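## Task

Find each drive blank that carries a blue sticker and push it fully home until it stops and latches; do not touch blanks without a blue sticker. The rack is loose on the table: a tilt beyond a small amount counts as failure, and the rack must finish in its original place.

## Robot and tools

Robot. Two six-joint arms, left_arm and right_arm, each ending in a two-finger parallel gripper with a wrist camera (cam_left_wrist and cam_right_wrist, both 672x504). Bases: left_arm at (+0.019, +0.234, 0) m, right_arm at (-0.025, -0.253, 0) m, both facing +x with a slight yaw. A camera stand is fixed behind the arms. The outer joints are weak and have backlash, so a gripper can rest a few centimetres from where it was sent, even in free air.

Frames. Scene frame: origin at table-top height midway between the nominal bases, +x out over the table, +y toward left_arm, +z up. Arm names do not correspond to image left or right. Reported hand positions, velocities and targets are in the scene frame. Offsets you send are along each Hand target's own axes: the gripper's +z points along the fingers, and the fingers open and close along its y. end_effector_position is the point between the finger pads, about 1 cm short of the fingertips.

Results. Each call reports per arm end_effector_position (m), end_effector_quat_wxyz, Hand target (the last commanded pose after clipping, which is the reference for the next offsets), Tool commands, grip_measured (opening on the -1..+1 scale; reads a little wide when empty), Joint positions (last entry is the finger opening in metres), Joint velocities (may be omitted when all are at noise level), joint torques (include gravity; noisy; joints 1-3 wrap at ±28 N m) and motor temperatures. Printed poses can be off by a few centimetres.

execute_actions(actions, cameras). actions is a list of actions; each action is a table of up to 15 rows, one row per 1/30 s control step, and a short table repeats its final row to fill 15 steps. Each row holds 14 numbers in [-1, 1]: left_arm dx, dy, dz, rx, ry, rz, opening, then the same seven for right_arm. The six pose numbers are an offset from that arm's Hand target as it stood when the action began, in the Hand target's own axes; every row counts from that same start, not from the prior row, and repeating an offset in a new action moves further. Scale: 1.0 equals 0.6 m or 180 degrees; rx, ry, rz form one rotation vector. Opening is absolute: +1 fully open (0.094 m), -1 shut. A 0 there means half open, so resend the current opening to keep a gripper unchanged. Sending six zeros re-requests the Hand target. An empty actions list returns a full status with all camera images.

move(target, speed, blend, opening_speed, grip_force, blocking, cameras). target is one 14-number row as above, or a list of up to 15 such rows; every row is an offset from the Hand targets at the start of the move, in their own axes. Paths are straight, ignore obstacles and the other arm, and all share a 10 s cap. speed: path top speed in m/s, 0.002 to 2.9 (default 0.25; rotation up to twice that in rad/s), one value or one per target. blend: corner rounding in m for a list (0 = stop at each). opening_speed: finger rate per second on the -1..+1 scale, at least 0.2. grip_force: per-pad limit in N, 10 to 50, one value or one per arm; it persists. blocking=false returns after about 0.5 s while the move continues. The result adds a move: line saying how it ended (done, off_target, moving, held, fault) and any limits (paced = pose clipped, held = steps withheld). done means within 10 mm and 2 degrees; neither done nor off_target tells you about contact.

wait(seconds 0 to 10) lets time pass with last commands held; stop() brakes a running move. zoom_image(camera, region) enlarges part of a camera's latest image; region is [x0, y0, x1, y1] pixels from the top-left, at most 504 per side. read_manual(section) returns licence texts only. finished_scene(scene) ends the current scene, given its number; it is final, and the goal must hold with the robot off.

Motion notes. Commanded orientation is clipped each step to within 40 degrees of the measured one. A gripper stuck short of its target keeps pressing; to end a push, send a target back beyond where the gripper now rests. Small commands may not start motion. Avoid paths passing near an arm's own base; a wrist close to the first joint axis can swing the whole arm.

Cautions. Faster contact hits harder, and a target set further beyond the contact presses harder. For this job, approach each blank slowly, push roughly straight into the rack at mid height with only a short overshoot, and watch the rack for tilt or sliding; the other arm can steady it gently. Never let the grippers, housings or cameras of the two arms touch, and never close one gripper on the other's fingers. Avoid loading a camera cable, knocking things off the table, or slamming fixed or heavy objects. Holding loads, stretched-out poses or pushing at unreachable targets heat motors: MOTOR HOT shows at 75 °C, at 90 °C the arm folds and idles, at 100 °C it goes limp. Thinking time lets the scene run on.

Each tool is called in YAML: its name, and indented under it one key for each argument.

## Session

execute_actions:
  actions: []

Scene clock: 0.00 s.
left_arm: end_effector_position=(+0.1907, +0.1190, +0.3468) grip_measured=+1.000 end_effector_quat_wxyz=(+0.436, +0.151, +0.875, -0.151) | right_arm: end_effector_position=(+0.2395, -0.1539, +0.2106) grip_measured=+1.000 end_effector_quat_wxyz=(+0.333, +0.043, +0.893, +0.300)
Joint positions: left_arm=[-0.835 0.791 1.38 -1.226 -0.257 -0.348 0.094] | right_arm=[0.099 0.886 0.818 -0.682 -0.502 0.36 0.094]
Joint velocities: within noise
Joint torques (N m): no reading
Motor temperatures (°C): left_arm=[28 28 32 34 26 27 29] | right_arm=[26 32 30 30 26 25 27]
Heat: left arm: 34 °C; right arm: 32 °C.
Hand target: left_arm +0.1918, +0.1202, +0.3533; +0.447, +0.149, +0.869, -0.152 | right_arm +0.2406, -0.1523, +0.2185; +0.345, +0.033, +0.888, +0.304
Tool commands: left_gripper/opening=+1.0 right_gripper/opening=+1.0
camera_calibration:
cam_left_wrist: T_world_to_cam=[[-0.390057, -0.908543, 0.149681, 0.131467], [-0.833163, 0.279032, -0.477474, 0.327594], [0.39204, -0.310951, -0.865803, 0.350785], [0, 0, 0, 1]] pos_world=[0.186697, 0.137111, 0.44045]
cam_right_wrist: T_world_to_cam=[[0.129874, -0.808727, -0.573666, -0.0332003], [-0.96257, 0.0359753, -0.268636, 0.331767], [0.237891, 0.587082, -0.773784, 0.286176], [0, 0, 0, 1]] pos_world=[0.255582, -0.206794, 0.291517]

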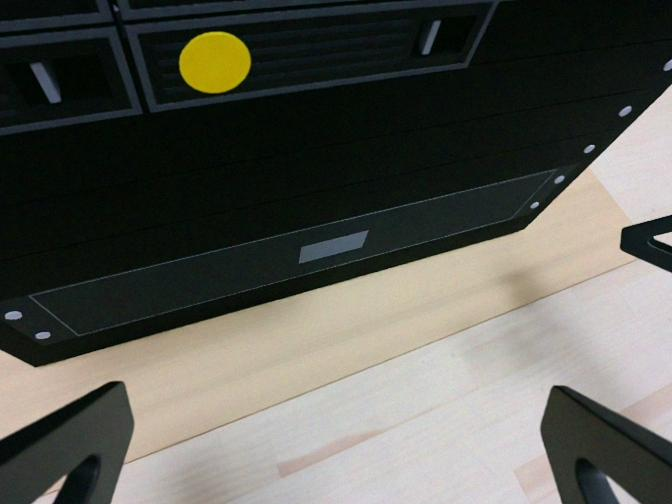

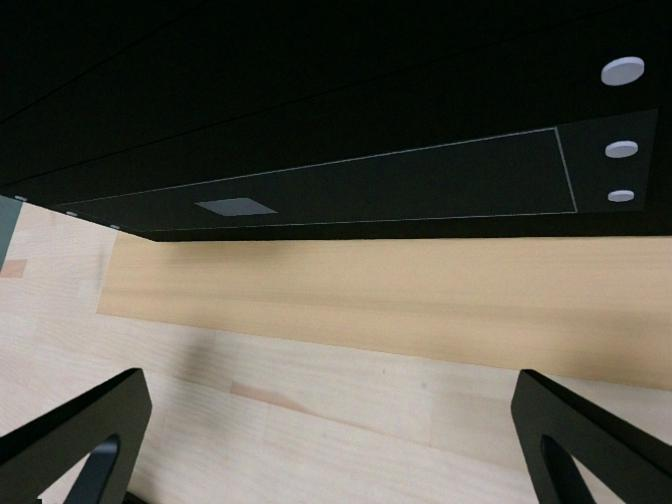

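move:
  target: [-0.2,0.034,-0.153,-0.139,-0.194,0.001,-1,-0.207,0.258,-0.293,0.128,-0.255,-0.158,-1]
  cameras: ["all"]

Scene clock: 8.63 s.
left_arm: end_effector_position=(+0.1991, +0.1527, +0.4895) grip_measured=-0.990 end_effector_quat_wxyz=(+0.697, +0.022, +0.716, -0.007) | right_arm: end_effector_position=(+0.2005, -0.1450, +0.4715) grip_measured=-0.977 end_effector_quat_wxyz=(+0.697, -0.020, +0.717, -0.008)
Joint positions: left_arm=[-1.602 0.997 1.701 -1.499 -1.533 -0.776 0] | right_arm=[1.21 0.87 1.322 -0.519 1.135 0.021 0.001]
Joint torques (N m): left_arm=[0.57 1.48 7.39 0.88 -0.76 0.07] | right_arm=[-0.35 0.17 4.97 1.93 0.11 -0.06]
Heat: left arm: 34 °C; right arm: 32 °C.
Hand target: left_arm +0.1995, +0.1605, +0.5001; +0.706, -0.001, +0.708, +0.000 | right_arm +0.2004, -0.1504, +0.4806; +0.707, +0.001, +0.708, -0.001
Off the commanded pose: left_arm 0.013 m, 3 deg | right_arm 0.011 m, 3 deg.
joint sent to its limit (left arm) — joint 5 (wrist yaw), lower limit. The joint targets still meet the commanded pose.
move: off_target (left_arm, right_arm)
camera_calibration:
cam_left_wrist: T_world_to_cam=[[-0.0483081, -0.998829, -0.00275066, 0.164353], [-0.456291, 0.024518, -0.889493, 0.558862], [0.888518, -0.0417146, -0.456941, 0.141549], [0, 0, 0, 1]] pos_world=[0.137175, 0.156363, 0.562235]
cam_right_wrist: T_world_to_cam=[[0.0304561, -0.998836, 0.0374127, -0.167105], [-0.443867, -0.0470523, -0.894857, 0.543222], [0.895575, 0.0106476, -0.444783, 0.121538], [0, 0, 0, 1]] pos_world=[0.137361, -0.142645, 0.546416]

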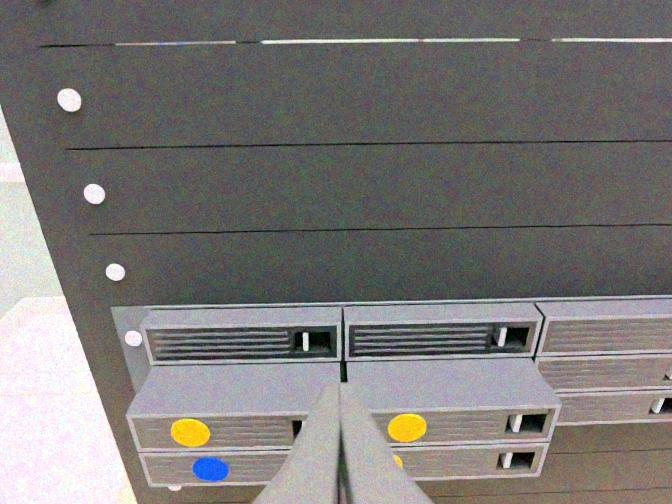

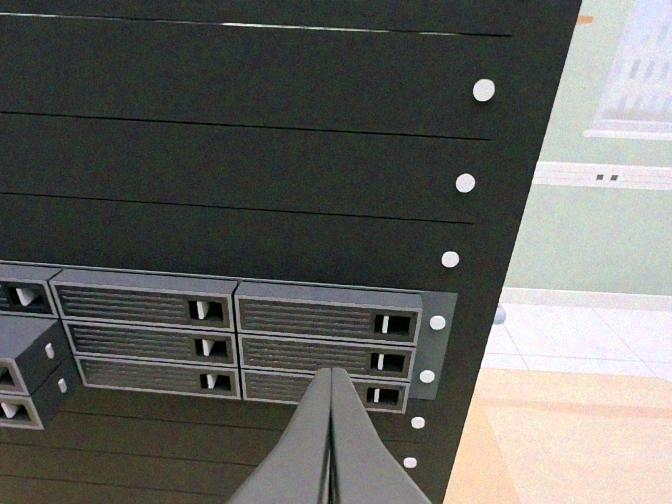

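move:
  target: [0.278,0.037,0.083,0.012,0.012,-0.5,-1,0,0,0,0,0,0,-1]
  cameras: ["cam_left_wrist"]

Scene clock: 20.57 s.
left_arm: end_effector_position=(+0.2486, +0.1806, +0.3298) grip_measured=-0.990 end_effector_quat_wxyz=(+0.483, -0.489, +0.529, -0.497) | right_arm: end_effector_position=(+0.2005, -0.1450, +0.4715) grip_measured=-0.977 end_effector_quat_wxyz=(+0.697, -0.020, +0.717, -0.008)
Joint positions: left_arm=[-0.753 0.385 0.653 -0.318 -0.682 -1.578 0] | right_arm=[1.21 0.87 1.322 -0.519 1.135 0.021 0.001]
Joint torques (N m): left_arm=[0.47 0.83 5.07 1.96 0.03 0] | right_arm=[-0.5 0.16 4.97 1.92 0.14 -0.07]
Heat: left arm: 36 °C; right arm: 33 °C.
Hand target: left_arm +0.2489, +0.1826, +0.3331; +0.487, -0.489, +0.512, -0.511 | right_arm +0.2004, -0.1504, +0.4806; +0.707, +0.001, +0.708, -0.001
Off the commanded pose: left_arm 0.004 m, 3 deg | right_arm 0.011 m, 3 deg.
move: off_target (left_arm, right_arm)
camera_calibration:
cam_left_wrist: T_world_to_cam=[[0.0314924, -0.00974857, 0.999456, -0.334845], [-0.481195, -0.876589, 0.00661208, 0.312101], [0.876048, -0.481142, -0.0322968, -0.031794], [0, 0, 0, 1]] pos_world=[0.188579, 0.255022, 0.331572]
Images, in order (width x height): cam_left_wrist 672x504.

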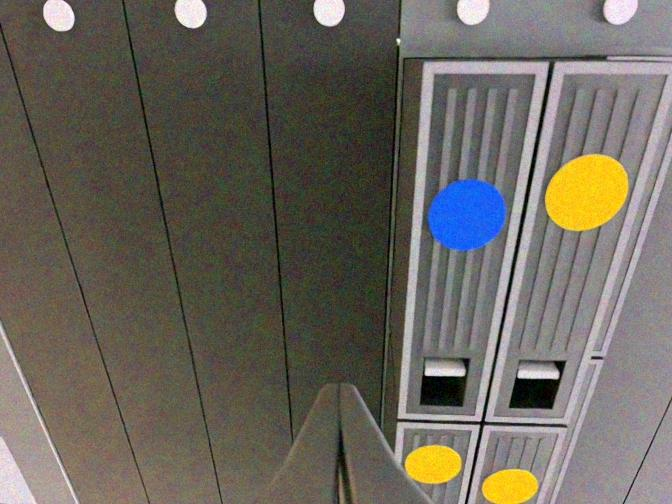

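move:
  target:
    - [-0.014,-0.054,0,0,0,0,-1,0,0,0,0,0,0,-1]
    - [-0.014,-0.057,0.045,0,0,0,-1,0,0,0,0,0,0,-1]
    - [-0.014,-0.072,0.085,0,0,0,-1,0,0,0,0,0,0,-1]
  speed: [0.1,0.1,0.025]
  blend: 0.005
  cameras: ["cam_left_wrist"]

Scene clock: 28.10 s.
left_arm: end_effector_position=(+0.2996, +0.1863, +0.3378) grip_measured=-0.990 end_effector_quat_wxyz=(+0.467, -0.505, +0.546, -0.479) | right_arm: end_effector_position=(+0.2005, -0.1450, +0.4715) grip_measured=-0.977 end_effector_quat_wxyz=(+0.697, -0.020, +0.717, -0.008)
Joint positions: left_arm=[-0.387 0.615 0.755 -0.25 -0.316 -1.579 0] | right_arm=[1.21 0.87 1.322 -0.519 1.135 0.021 0.001]
Joint torques (N m): left_arm=[0.5 0.76 11.51 2.14 -0.03 0.04] | right_arm=[-0.32 0.25 4.82 1.93 0.15 -0.1]
Heat: left arm: 38 °C; right arm: 34 °C.
Hand target: left_arm +0.3003, +0.1888, +0.3762; +0.488, -0.489, +0.512, -0.511 | right_arm +0.2004, -0.1504, +0.4806; +0.707, +0.001, +0.708, -0.001
Off the commanded pose: left_arm 0.038 m, 6 deg | right_arm 0.011 m, 3 deg.
move: off_target (left_arm, right_arm)
camera_calibration:
cam_left_wrist: T_world_to_cam=[[0.0969141, -0.0142909, 0.99519, -0.361681], [-0.478186, -0.877601, 0.0339647, 0.331592], [0.872895, -0.479178, -0.0918856, -0.0528174], [0, 0, 0, 1]] pos_world=[0.239719, 0.260528, 0.343826]
Images, in order (width x height): cam_left_wrist 672x504.

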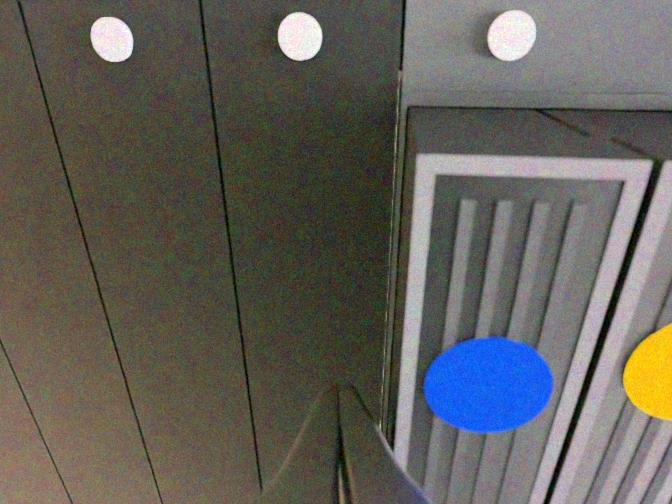

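move:
  target:
    - [0,0.063,0,0,0,0,-1,0,0,0,0,0,0,-1]
    - [0,0.063,-0.085,0,0,0,-1,0,0,0,0,0,0,-1]
    - [0,-0.01,-0.09,0,0,0,-1,0,0,0,0,0,0,-1]
  speed: 0.15
  cameras: ["cam_left_wrist"]

Scene clock: 33.17 s.
left_arm: end_effector_position=(+0.2482, +0.1890, +0.3778) grip_measured=-0.990 end_effector_quat_wxyz=(+0.485, -0.487, +0.506, -0.521) | right_arm: end_effector_position=(+0.2005, -0.1450, +0.4715) grip_measured=-0.977 end_effector_quat_wxyz=(+0.697, -0.020, +0.717, -0.008)
Joint positions: left_arm=[-0.656 0.445 0.803 -0.342 -0.585 -1.579 0] | right_arm=[1.21 0.87 1.322 -0.519 1.135 0.021 0.001]
Joint torques (N m): left_arm=[-0.57 3.74 9.91 1.08 -0.11 0.03] | right_arm=[-0.43 0.12 4.92 1.92 0.12 -0.09]
Motor temperatures (°C): left_arm=[28 28 36 39 26 27 29] | right_arm=[26 32 31 35 26 25 28]
Heat: left arm: 39 °C; right arm: 35 °C.
Hand target: left_arm +0.2465, +0.1912, +0.3823; +0.487, -0.489, +0.512, -0.511 | right_arm +0.2004, -0.1504, +0.4806; +0.707, +0.001, +0.708, -0.001
Off the commanded pose: left_arm 0.005 m, 1 deg | right_arm 0.011 m, 3 deg.
move: off_target (right_arm)
camera_calibration:
cam_left_wrist: T_world_to_cam=[[-0.0187916, 0.0353925, 0.999197, -0.37873], [-0.48135, -0.876253, 0.0219851, 0.313098], [0.876327, -0.48055, 0.0335024, -0.0509308], [0, 0, 0, 1]] pos_world=[0.188225, 0.263282, 0.373248]
Images, in order (width x height): cam_left_wrist 672x504.

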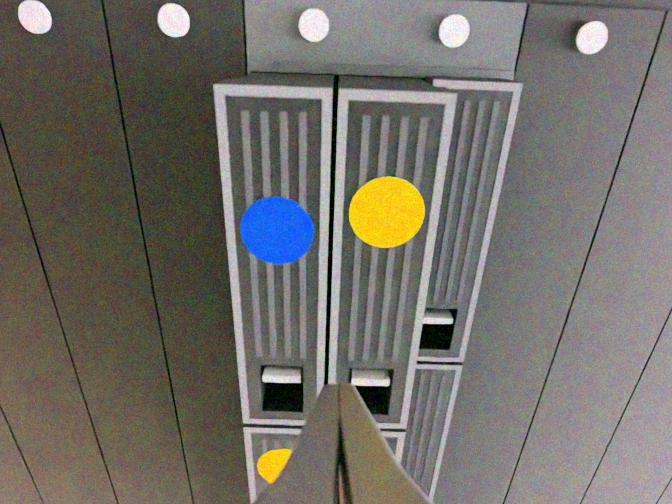

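move:
  target:
    - [0,0.027,0,0,0,0,-1,0,0,0,0,0,0,-1]
    - [0,0.022,0.045,0,0,0,-1,0,0,0,0,0,0,-1]
  speed: 0.1
  cameras: ["cam_left_wrist"]

Scene clock: 37.07 s.
left_arm: end_effector_position=(+0.2707, +0.1891, +0.3632) grip_measured=-0.990 end_effector_quat_wxyz=(+0.478, -0.494, +0.526, -0.500) | right_arm: end_effector_position=(+0.2005, -0.1450, +0.4715) grip_measured=-0.977 end_effector_quat_wxyz=(+0.697, -0.020, +0.717, -0.008)
Joint positions: left_arm=[-0.485 0.517 0.795 -0.324 -0.415 -1.579 0] | right_arm=[1.21 0.87 1.322 -0.519 1.135 0.021 0.001]
Joint torques (N m): left_arm=[0.49 1.59 5.64 2.11 0.03 0.01] | right_arm=[-0.42 0.17 4.85 1.9 0.12 -0.08]
Heat: left arm: 39 °C; right arm: 35 °C.
Hand target: left_arm +0.2734, +0.1899, +0.3690; +0.487, -0.489, +0.512, -0.511 | right_arm +0.2004, -0.1504, +0.4806; +0.707, +0.001, +0.708, -0.001
Off the commanded pose: left_arm 0.006 m, 2 deg | right_arm 0.011 m, 3 deg.
move: off_target (right_arm)
camera_calibration:
cam_left_wrist: T_world_to_cam=[[0.0351354, 0.00498584, 0.99937, -0.372569], [-0.480389, -0.876798, 0.0212636, 0.324422], [0.876351, -0.480834, -0.0284115, -0.0476267], [0, 0, 0, 1]] pos_world=[0.210677, 0.263409, 0.364083]
Images, in order (width x height): cam_left_wrist 672x504.

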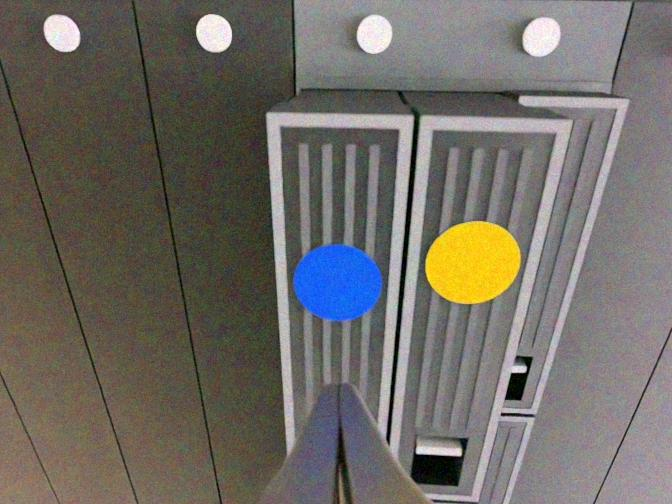

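move:
  target: [0,-0.014,0.05,0,0,0,-1,0,0,0,0,0,0,-1]
  speed: 0.03
  cameras: ["cam_left_wrist"]

Scene clock: 41.53 s.
left_arm: end_effector_position=(+0.3022, +0.1864, +0.3533) grip_measured=-0.990 end_effector_quat_wxyz=(+0.471, -0.501, +0.537, -0.489) | right_arm: end_effector_position=(+0.2005, -0.1450, +0.4715) grip_measured=-0.977 end_effector_quat_wxyz=(+0.697, -0.020, +0.717, -0.008)
Joint positions: left_arm=[-0.377 0.637 0.795 -0.241 -0.306 -1.579 0] | right_arm=[1.21 0.87 1.322 -0.519 1.135 0.021 0.001]
Joint torques (N m): left_arm=[0.39 0.51 8.92 2.14 0.05 0.03] | right_arm=[-0.35 0.16 4.93 1.94 0.14 -0.06]
Heat: left arm: 40 °C; right arm: 35 °C.
Hand target: left_arm +0.3033, +0.1886, +0.3774; +0.487, -0.489, +0.512, -0.511 | right_arm +0.2004, -0.1504, +0.4806; +0.707, +0.001, +0.708, -0.001
Off the commanded pose: left_arm 0.024 m, 5 deg | right_arm 0.011 m, 3 deg.
move: off_target (left_arm, right_arm)
camera_calibration:
cam_left_wrist: T_world_to_cam=[[0.0720182, -0.003629, 0.997397, -0.372528], [-0.479397, -0.877035, 0.0314243, 0.333619], [0.874638, -0.480412, -0.0649022, -0.0635432], [0, 0, 0, 1]] pos_world=[0.242342, 0.260717, 0.356951]
Images, in order (width x height): cam_left_wrist 672x504.

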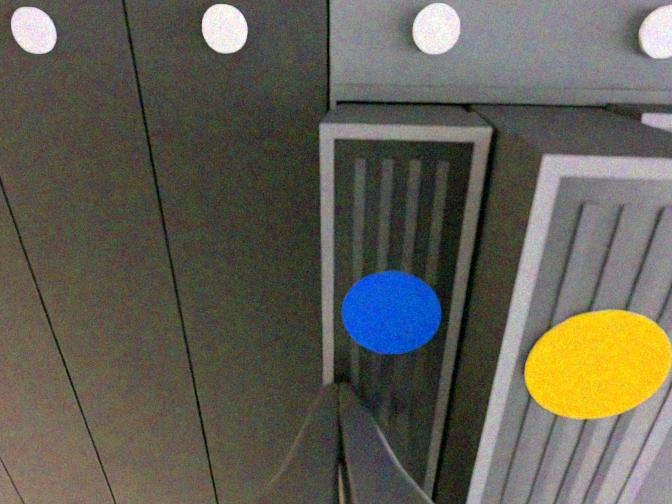

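move:
  target:
    - [0,0.012,-0.035,0,0,0,-1,0,0,0,0,0,0,-1]
    - [0,0.006,-0.035,0,0,0,-1,0,0,0,0,0,0,-1]
    - [0,-0.012,0.05,0,0,0,-1,0,0,0,0,0,0,-1]
  speed: [0.06,0.06,0.035]
  cameras: ["cam_left_wrist"]

Scene clock: 46.73 s.
left_arm: end_effector_position=(+0.3301, +0.1860, +0.3437) grip_measured=-0.990 end_effector_quat_wxyz=(-0.464, +0.509, -0.545, +0.478) | right_arm: end_effector_position=(+0.2005, -0.1450, +0.4715) grip_measured=-0.977 end_effector_quat_wxyz=(+0.697, -0.020, +0.717, -0.008)
Joint positions: left_arm=[-0.313 0.75 0.806 -0.174 -0.246 -1.579 0] | right_arm=[1.21 0.87 1.322 -0.519 1.135 0.021 0.001]
Joint torques (N m): left_arm=[0.55 -0.24 11.82 2.25 0.06 0.07] | right_arm=[-0.4 0.25 4.88 1.92 0.14 -0.08]
Heat: left arm: 40 °C; right arm: 35 °C.
Hand target: left_arm +0.3333, +0.1872, +0.3846; -0.487, +0.489, -0.512, +0.511 | right_arm +0.2004, -0.1504, +0.4806; +0.707, +0.001, +0.708, -0.001
Off the commanded pose: left_arm 0.041 m, 6 deg | right_arm 0.011 m, 3 deg.
move: off_target (left_arm, right_arm)
camera_calibration:
cam_left_wrist: T_world_to_cam=[[0.10563, -0.00840804, 0.99437, -0.374191], [-0.474102, -0.879423, 0.0429268, 0.341669], [0.874111, -0.475967, -0.0968797, -0.0783678], [0, 0, 0, 1]] pos_world=[0.270014, 0.260025, 0.349825]
Images, in order (width x height): cam_left_wrist 672x504.

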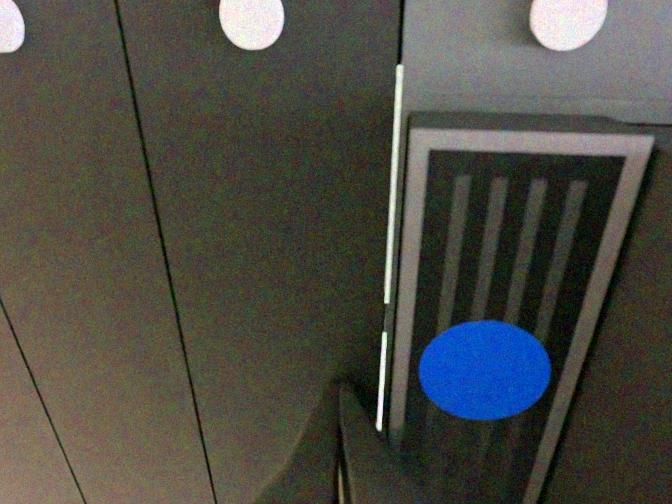

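move:
  target:
    - [0,0.06,0,0,0,0,-1,0,0,0,0,0,0,-1]
    - [0,0.06,-0.075,0,0,0,-1,0,0,0,0,0,0,-1]
    - [0,0.01,-0.075,0,0,0,-1,0,0,0,0,0,0,-1]
    - [0,0.022,-0.06,0,0,0,-1,0,0,0,0,0,0,-1]
  speed: 0.12
  cameras: ["cam_left_wrist"]

Scene clock: 52.13 s.
left_arm: end_effector_position=(+0.2986, +0.1861, +0.3619) grip_measured=-0.990 end_effector_quat_wxyz=(+0.480, -0.492, +0.519, -0.507) | right_arm: end_effector_position=(+0.2005, -0.1450, +0.4715) grip_measured=-0.977 end_effector_quat_wxyz=(+0.697, -0.020, +0.717, -0.008)
Joint positions: left_arm=[-0.392 0.612 0.77 -0.184 -0.321 -1.579 0] | right_arm=[1.21 0.87 1.322 -0.519 1.135 0.021 0.001]
Joint torques (N m): left_arm=[0.47 0.57 8.65 1.6 0.05 0] | right_arm=[-0.39 0.24 4.89 1.92 0.17 -0.09]
Heat: left arm: 41 °C; right arm: 36 °C.
Hand target: left_arm +0.2974, +0.1889, +0.3714; +0.487, -0.489, +0.512, -0.511 | right_arm +0.2004, -0.1504, +0.4806; +0.707, +0.001, +0.708, -0.001
Off the commanded pose: left_arm 0.010 m, 1 deg | right_arm 0.011 m, 3 deg.
move: off_target (right_arm)
camera_calibration:
cam_left_wrist: T_world_to_cam=[[0.0181494, 0.0162886, 0.999703, -0.369371], [-0.480475, -0.876707, 0.0230075, 0.334715], [0.876821, -0.480749, -0.00808547, -0.08105], [0, 0, 0, 1]] pos_world=[0.238592, 0.260499, 0.360905]
Images, in order (width x height): cam_left_wrist 672x504.

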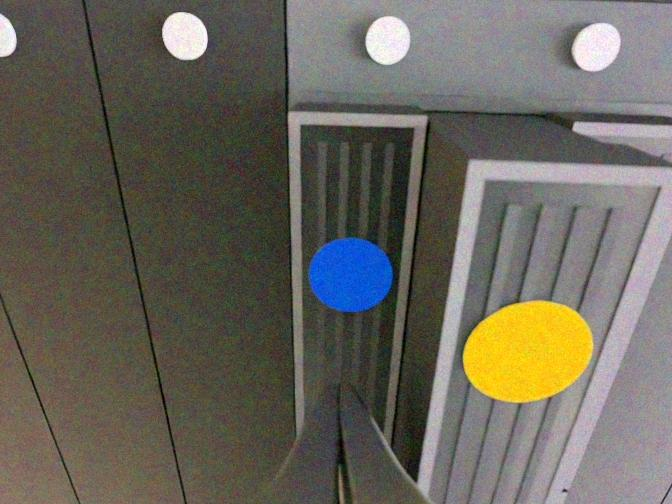

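move:
  target:
    - [0,-0.006,0.02,0,0,0,-1,0,0,0,0,0,0,-1]
    - [0,-0.028,0.06,0,0,0,-1,0,0,0,0,0,0,-1]
  speed: 0.035
  blend: 0.005
  cameras: ["cam_left_wrist"]

Scene clock: 55.30 s.
left_arm: end_effector_position=(+0.3301, +0.1856, +0.3466) grip_measured=-0.990 end_effector_quat_wxyz=(-0.464, +0.509, -0.545, +0.478) | right_arm: end_effector_position=(+0.2005, -0.1450, +0.4715) grip_measured=-0.977 end_effector_quat_wxyz=(+0.697, -0.020, +0.717, -0.008)
Joint positions: left_arm=[-0.315 0.754 0.819 -0.181 -0.247 -1.579 0] | right_arm=[1.21 0.87 1.322 -0.519 1.135 0.021 0.001]
Joint torques (N m): left_arm=[0.72 -0.21 12.16 2.21 0.06 0.03] | right_arm=[-0.46 0.23 4.94 1.96 0.11 -0.1]
Heat: left arm: 41 °C; right arm: 36 °C.
Hand target: left_arm +0.3333, +0.1872, +0.3882; -0.487, +0.489, -0.512, +0.511 | right_arm +0.2004, -0.1504, +0.4806; +0.707, +0.001, +0.708, -0.001
Off the commanded pose: left_arm 0.042 m, 6 deg | right_arm 0.011 m, 3 deg.
move: off_target (left_arm, right_arm)
camera_calibration:
cam_left_wrist: T_world_to_cam=[[0.104867, -0.00842734, 0.994451, -0.376896], [-0.474833, -0.879043, 0.0426227, 0.341399], [0.873806, -0.476667, -0.096184, -0.0782587], [0, 0, 0, 1]] pos_world=[0.270014, 0.259624, 0.352726]
Images, in order (width x height): cam_left_wrist 672x504.

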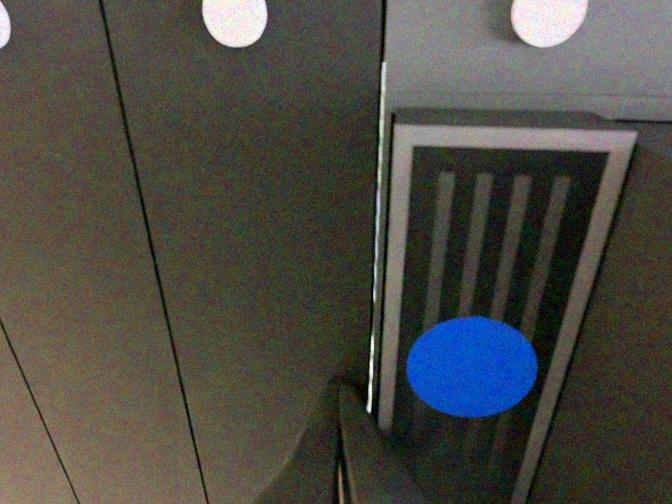

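move:
  target:
    - [0,0.066,0,0,0,0,-1,0,0,0,0,0,0,-1]
    - [0,0.066,-0.075,0,0,0,-1,0,0,0,0,0,0,-1]
    - [0,0.006,-0.075,0,0,0,-1,0,0,0,0,0,0,-1]
    - [0,0.017,-0.06,0,0,0,-1,0,0,0,0,0,0,-1]
  speed: 0.12

move:
  target:
    - [0,0,0.028,0,0,0,-1,0,0,0,0,0,0,-1]
    - [0,-0.035,0.045,0,0,0,-1,0,0,0,0,0,0,-1]
    - [0,-0.045,0.068,0,0,0,-1,0,0,0,0,0,0,-1]
  speed: 0.035
  blend: 0.004
  cameras: ["cam_left_wrist"]

Scene clock: 63.70 s.
left_arm: end_effector_position=(+0.2993, +0.1859, +0.3653) grip_measured=-0.990 end_effector_quat_wxyz=(+0.479, -0.493, +0.522, -0.505) | right_arm: end_effector_position=(+0.2005, -0.1450, +0.4715) grip_measured=-0.977 end_effector_quat_wxyz=(+0.697, -0.020, +0.717, -0.008)
Joint positions: left_arm=[-0.392 0.623 0.792 -0.201 -0.321 -1.579 0] | right_arm=[1.21 0.87 1.322 -0.519 1.135 0.021 0.001]
Joint torques (N m): left_arm=[0.47 0.65 9.22 1.6 0.06 0.04] | right_arm=[-0.31 0.24 4.93 1.92 0.11 -0.04]
Heat: left arm: 42 °C; right arm: 36 °C.
Hand target: left_arm +0.2974, +0.1889, +0.3780; +0.487, -0.489, +0.512, -0.511 | right_arm +0.2004, -0.1504, +0.4806; +0.707, +0.001, +0.708, -0.001
Off the commanded pose: left_arm 0.013 m, 2 deg | right_arm 0.011 m, 3 deg.
move: off_target (left_arm, right_arm)

Scene clock: 65.80 s.
left_arm: end_effector_position=(+0.3318, +0.1838, +0.3473) grip_measured=-0.990 end_effector_quat_wxyz=(+0.455, -0.512, +0.556, -0.470) | right_arm: end_effector_position=(+0.2005, -0.1450, +0.4715) grip_measured=-0.977 end_effector_quat_wxyz=(+0.697, -0.020, +0.717, -0.008)
Joint positions: left_arm=[-0.313 0.776 0.859 -0.232 -0.237 -1.581 0] | right_arm=[1.21 0.87 1.322 -0.519 1.135 0.021 0.001]
Joint torques (N m): left_arm=[0.84 0.36 14.87 2.27 -0.02 0.07] | right_arm=[-0.38 0.27 5 1.94 0.16 -0.08]
Heat: left arm: 43 °C; right arm: 36 °C.
Hand target: left_arm +0.3382, +0.1870, +0.4049; -0.487, +0.489, -0.512, +0.511 | right_arm +0.2004, -0.1504, +0.4806; +0.707, +0.001, +0.708, -0.001
Off the commanded pose: left_arm 0.058 m, 8 deg | right_arm 0.011 m, 3 deg.
move: off_target (left_arm, right_arm)
camera_calibration:
cam_left_wrist: T_world_to_cam=[[0.136345, -0.0160886, 0.990531, -0.385341], [-0.480531, -0.875439, 0.0519249, 0.33866], [0.866314, -0.48306, -0.127093, -0.0661418], [0, 0, 0, 1]] pos_world=[0.272575, 0.258326, 0.355701]
Images, in order (width x height): cam_left_wrist 672x504.

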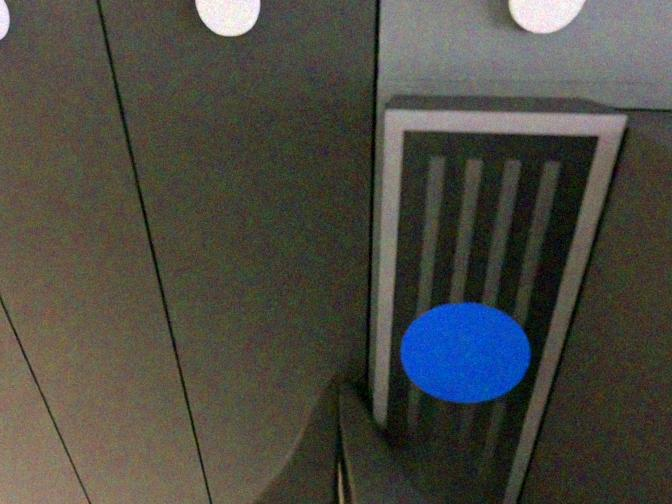

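move:
  target:
    - [0,0.093,0,0,0,0,-1,0,0,0,0,0,0,-1]
    - [0,0.093,-0.083,0,0,0,-1,0,0,0,0,0,0,-1]
    - [0,0.035,-0.083,0.067,0,0,-1,0,0,0,0,0,0,-1]
    - [0,0.057,-0.07,0.067,0,0,-1,0,0,0,0,0,0,-1]
  speed: 0.12
  cameras: ["cam_left_wrist"]

Scene clock: 74.23 s.
left_arm: end_effector_position=(+0.2954, +0.1893, +0.3687) grip_measured=-0.990 end_effector_quat_wxyz=(+0.526, -0.447, +0.462, -0.556) | right_arm: end_effector_position=(+0.2005, -0.1450, +0.4715) grip_measured=-0.977 end_effector_quat_wxyz=(+0.697, -0.020, +0.717, -0.008)
Joint positions: left_arm=[-0.384 0.543 0.583 0.142 -0.32 -1.524 0] | right_arm=[1.21 0.87 1.322 -0.519 1.135 0.021 0.001]
Joint torques (N m): left_arm=[0.59 1.03 5.61 2.05 0.08 0.16] | right_arm=[-0.38 0.17 4.88 1.92 0.13 -0.08]
Motor temperatures (°C): left_arm=[28 28 41 44 26 27 29] | right_arm=[26 32 31 36 25 25 29]
Heat: left arm: 44 °C; right arm: 36 °C.
Hand target: left_arm +0.2961, +0.1890, +0.3708; +0.536, -0.435, +0.455, -0.562 | right_arm +0.2004, -0.1504, +0.4806; +0.707, +0.001, +0.708, -0.001
Off the commanded pose: left_arm 0.002 m, 2 deg | right_arm 0.011 m, 3 deg.
move: off_target (right_arm)
camera_calibration:
cam_left_wrist: T_world_to_cam=[[-0.17813, 0.0358645, 0.983353, -0.315856], [-0.468814, -0.881719, -0.0527659, 0.361163], [0.865149, -0.470409, 0.173875, -0.14218], [0, 0, 0, 1]] pos_world=[0.236061, 0.26289, 0.354377]
Images, in order (width x height): cam_left_wrist 672x504.

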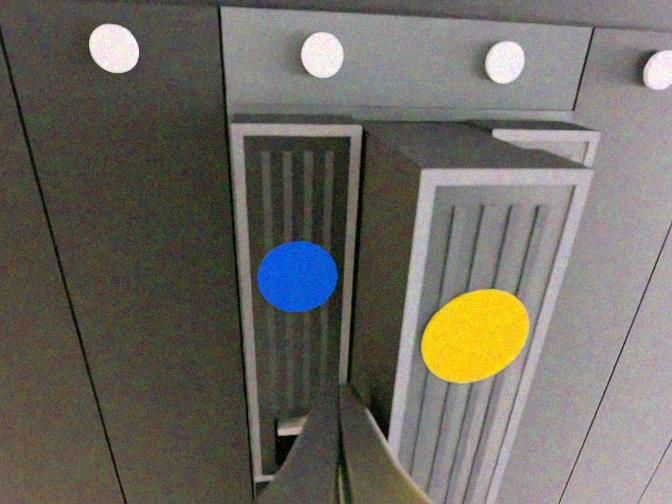

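move:
  target:
    - [0,0.017,0.017,0,0,0,-1,0,0,0,0,0,0,-1]
    - [0,0.014,0.038,0,0,0,-1,0,0,0,0,0,0,-1]
  speed: 0.04
  cameras: ["cam_left_wrist"]

Scene clock: 77.93 s.
left_arm: end_effector_position=(+0.3176, +0.1886, +0.3551) grip_measured=-0.990 end_effector_quat_wxyz=(+0.527, -0.450, +0.470, -0.547) | right_arm: end_effector_position=(+0.2005, -0.1450, +0.4715) grip_measured=-0.977 end_effector_quat_wxyz=(+0.697, -0.020, +0.717, -0.008)
Joint positions: left_arm=[-0.333 0.638 0.558 0.241 -0.274 -1.524 0] | right_arm=[1.21 0.87 1.322 -0.519 1.135 0.021 0.001]
Joint torques (N m): left_arm=[0.75 2.06 7.69 2.2 0.16 0.03] | right_arm=[-0.43 0.16 4.9 1.93 0.16 -0.08]
Heat: left arm: 44 °C; right arm: 37 °C.
Hand target: left_arm +0.3202, +0.1879, +0.3673; +0.536, -0.435, +0.455, -0.562 | right_arm +0.2004, -0.1504, +0.4806; +0.707, +0.001, +0.708, -0.001
Off the commanded pose: left_arm 0.013 m, 3 deg | right_arm 0.011 m, 3 deg.
move: off_target (left_arm, right_arm)
camera_calibration:
cam_left_wrist: T_world_to_cam=[[-0.160216, 0.0201151, 0.986877, -0.302437], [-0.464425, -0.883751, -0.0573849, 0.370889], [0.870999, -0.467525, 0.150933, -0.153684], [0, 0, 0, 1]] pos_world=[0.257653, 0.262006, 0.342948]
Images, in order (width x height): cam_left_wrist 672x504.

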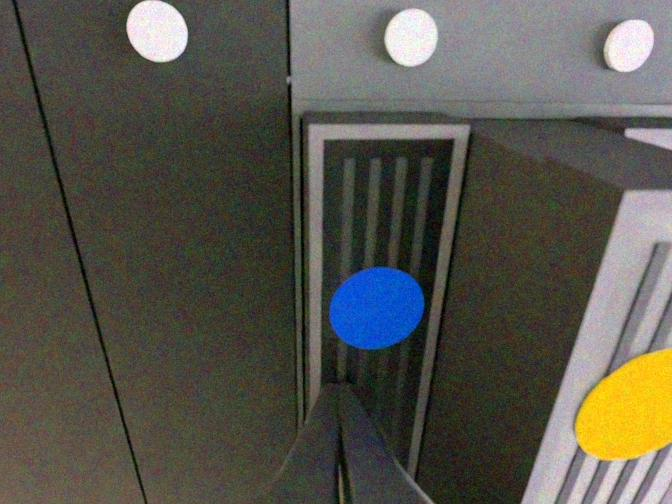

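move:
  target: [0,-0.022,0.026,0,0,0,-1,0,0,0,0,0,0,-1]
  speed: 0.04
  cameras: ["cam_left_wrist"]

Scene clock: 80.00 s.
left_arm: end_effector_position=(+0.3180, +0.1886, +0.3557) grip_measured=-0.990 end_effector_quat_wxyz=(+0.526, -0.447, +0.471, -0.549) | right_arm: end_effector_position=(+0.2005, -0.1450, +0.4715) grip_measured=-0.977 end_effector_quat_wxyz=(+0.697, -0.020, +0.717, -0.008)
Joint positions: left_arm=[-0.321 0.639 0.56 0.241 -0.254 -1.526 0] | right_arm=[1.21 0.87 1.322 -0.519 1.135 0.021 0.001]
Joint torques (N m): left_arm=[1.25 7.83 13.31 2.14 0.17 0] | right_arm=[-0.39 0.31 4.92 1.92 0.14 -0.08]
Heat: left arm: 44 °C; right arm: 37 °C.
Hand target: left_arm +0.3326, +0.1872, +0.3835; +0.536, -0.435, +0.455, -0.562 | right_arm +0.2004, -0.1504, +0.4806; +0.707, +0.001, +0.708, -0.001
Off the commanded pose: left_arm 0.031 m, 3 deg | right_arm 0.011 m, 3 deg.
move: off_target (left_arm, right_arm)
camera_calibration:
cam_left_wrist: T_world_to_cam=[[-0.161599, 0.0201539, 0.986651, -0.302554], [-0.471121, -0.880081, -0.0591857, 0.373215], [0.867139, -0.474397, 0.151715, -0.151891], [0, 0, 0, 1]] pos_world=[0.258648, 0.262501, 0.343648]
Images, in order (width x height): cam_left_wrist 672x504.

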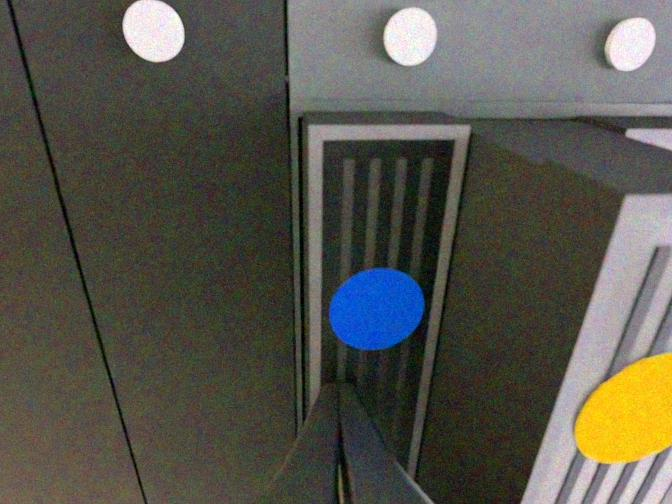

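move:
  target: [0,0.007,0.035,0,0,0,-1,0,0,0,0,0,0,-1]
  speed: 0.04
  cameras: ["cam_left_wrist"]

Scene clock: 81.97 s.
left_arm: end_effector_position=(+0.3191, +0.1885, +0.3553) grip_measured=-0.990 end_effector_quat_wxyz=(+0.522, -0.445, +0.474, -0.552) | right_arm: end_effector_position=(+0.2005, -0.1450, +0.4715) grip_measured=-0.977 end_effector_quat_wxyz=(+0.697, -0.020, +0.717, -0.008)
Joint positions: left_arm=[-0.302 0.641 0.56 0.241 -0.223 -1.532 0] | right_arm=[1.21 0.87 1.322 -0.519 1.135 0.021 0.001]
Joint torques (N m): left_arm=[2.04 15.19 14.16 2.72 0.15 -0.01] | right_arm=[-0.43 0.2 4.94 1.93 0.12 -0.06]
Heat: left arm: 45 °C; right arm: 37 °C.
Hand target: left_arm +0.3541, +0.1863, +0.3837; +0.536, -0.435, +0.455, -0.562 | right_arm +0.2004, -0.1504, +0.4806; +0.707, +0.001, +0.708, -0.001
Off the commanded pose: left_arm 0.045 m, 3 deg | right_arm 0.011 m, 3 deg.
move: off_target (left_arm, right_arm)
camera_calibration:
cam_left_wrist: T_world_to_cam=[[-0.160282, 0.0228435, 0.986807, -0.302857], [-0.482229, -0.874117, -0.0580913, 0.375679], [0.861257, -0.485178, 0.151121, -0.148637], [0, 0, 0, 1]] pos_world=[0.260635, 0.26319, 0.343147]
Images, in order (width x height): cam_left_wrist 672x504.

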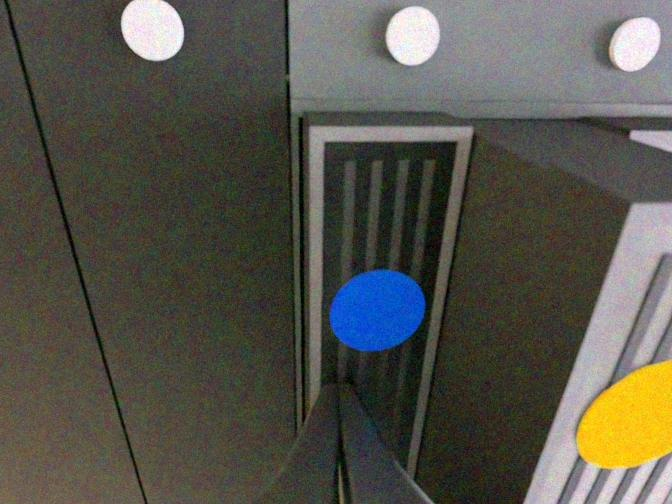

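move:
  target:
    - [0,0.03,-0.08,0,0,0,-1,0,0,0,0,0,0,-1]
    - [0,0,-0.19,0,0,0,-1,0,0,0,0,0,0,-1]
  speed: [0.08,0.15]
  blend: 0.01
  cameras: ["all"]

zoom_image:
  camera: "cam_left_wrist"
  region: [168, 20, 672, 500]

Scene clock: 87.30 s.
left_arm: end_effector_position=(+0.2418, +0.1937, +0.3711) grip_measured=-0.990 end_effector_quat_wxyz=(+0.533, -0.439, +0.434, -0.579) | right_arm: end_effector_position=(+0.2005, -0.1450, +0.4715) grip_measured=-0.977 end_effector_quat_wxyz=(+0.697, -0.020, +0.717, -0.008)
Joint positions: left_arm=[-0.652 0.285 0.519 0.055 -0.58 -1.455 0] | right_arm=[1.21 0.87 1.322 -0.519 1.135 0.021 0.001]
Joint torques (N m): left_arm=[-0.54 1.84 6.09 1.02 0.04 0.2] | right_arm=[-0.36 0.25 4.9 1.97 0.14 -0.07]
Heat: left arm: 45 °C; right arm: 37 °C.
Hand target: left_arm +0.2426, +0.1914, +0.3602; +0.536, -0.435, +0.455, -0.562 | right_arm +0.2004, -0.1504, +0.4806; +0.707, +0.001, +0.708, -0.001
Off the commanded pose: left_arm 0.011 m, 3 deg | right_arm 0.011 m, 3 deg.
move: off_target (left_arm, right_arm)
camera_calibration:
cam_left_wrist: T_world_to_cam=[[-0.242228, 0.0712281, 0.967601, -0.313318], [-0.465044, -0.883796, -0.0513598, 0.339094], [0.851504, -0.462418, 0.247205, -0.119679], [0, 0, 0, 1]] pos_world=[0.183706, 0.266666, 0.350168]
cam_right_wrist: T_world_to_cam=[[0.0304561, -0.998836, 0.0374127, -0.167105], [-0.443867, -0.0470523, -0.894857, 0.543222], [0.895575, 0.0106476, -0.444783, 0.121538], [0, 0, 0, 1]] pos_world=[0.137361, -0.142645, 0.546416]

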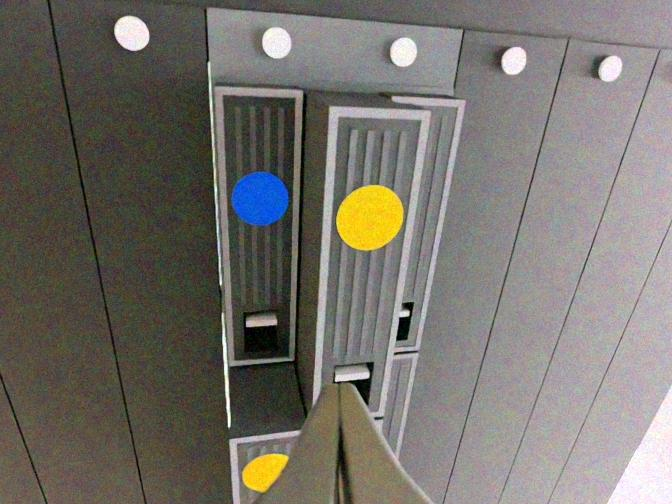

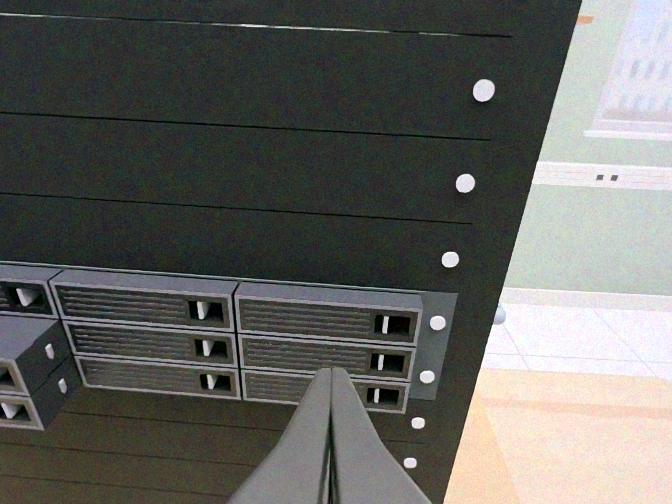

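Scaled by 1.000.

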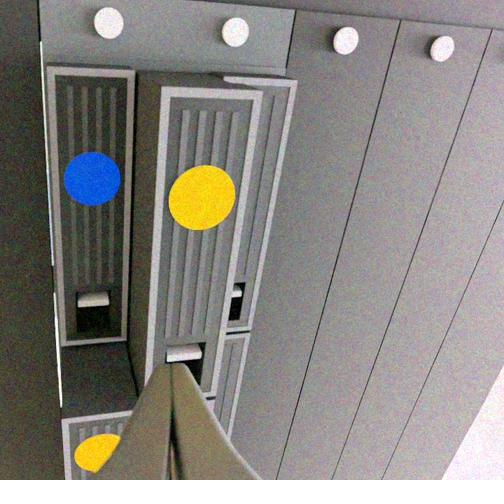

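finished_scene:
  scene: 3

The scene is finished: the task was done.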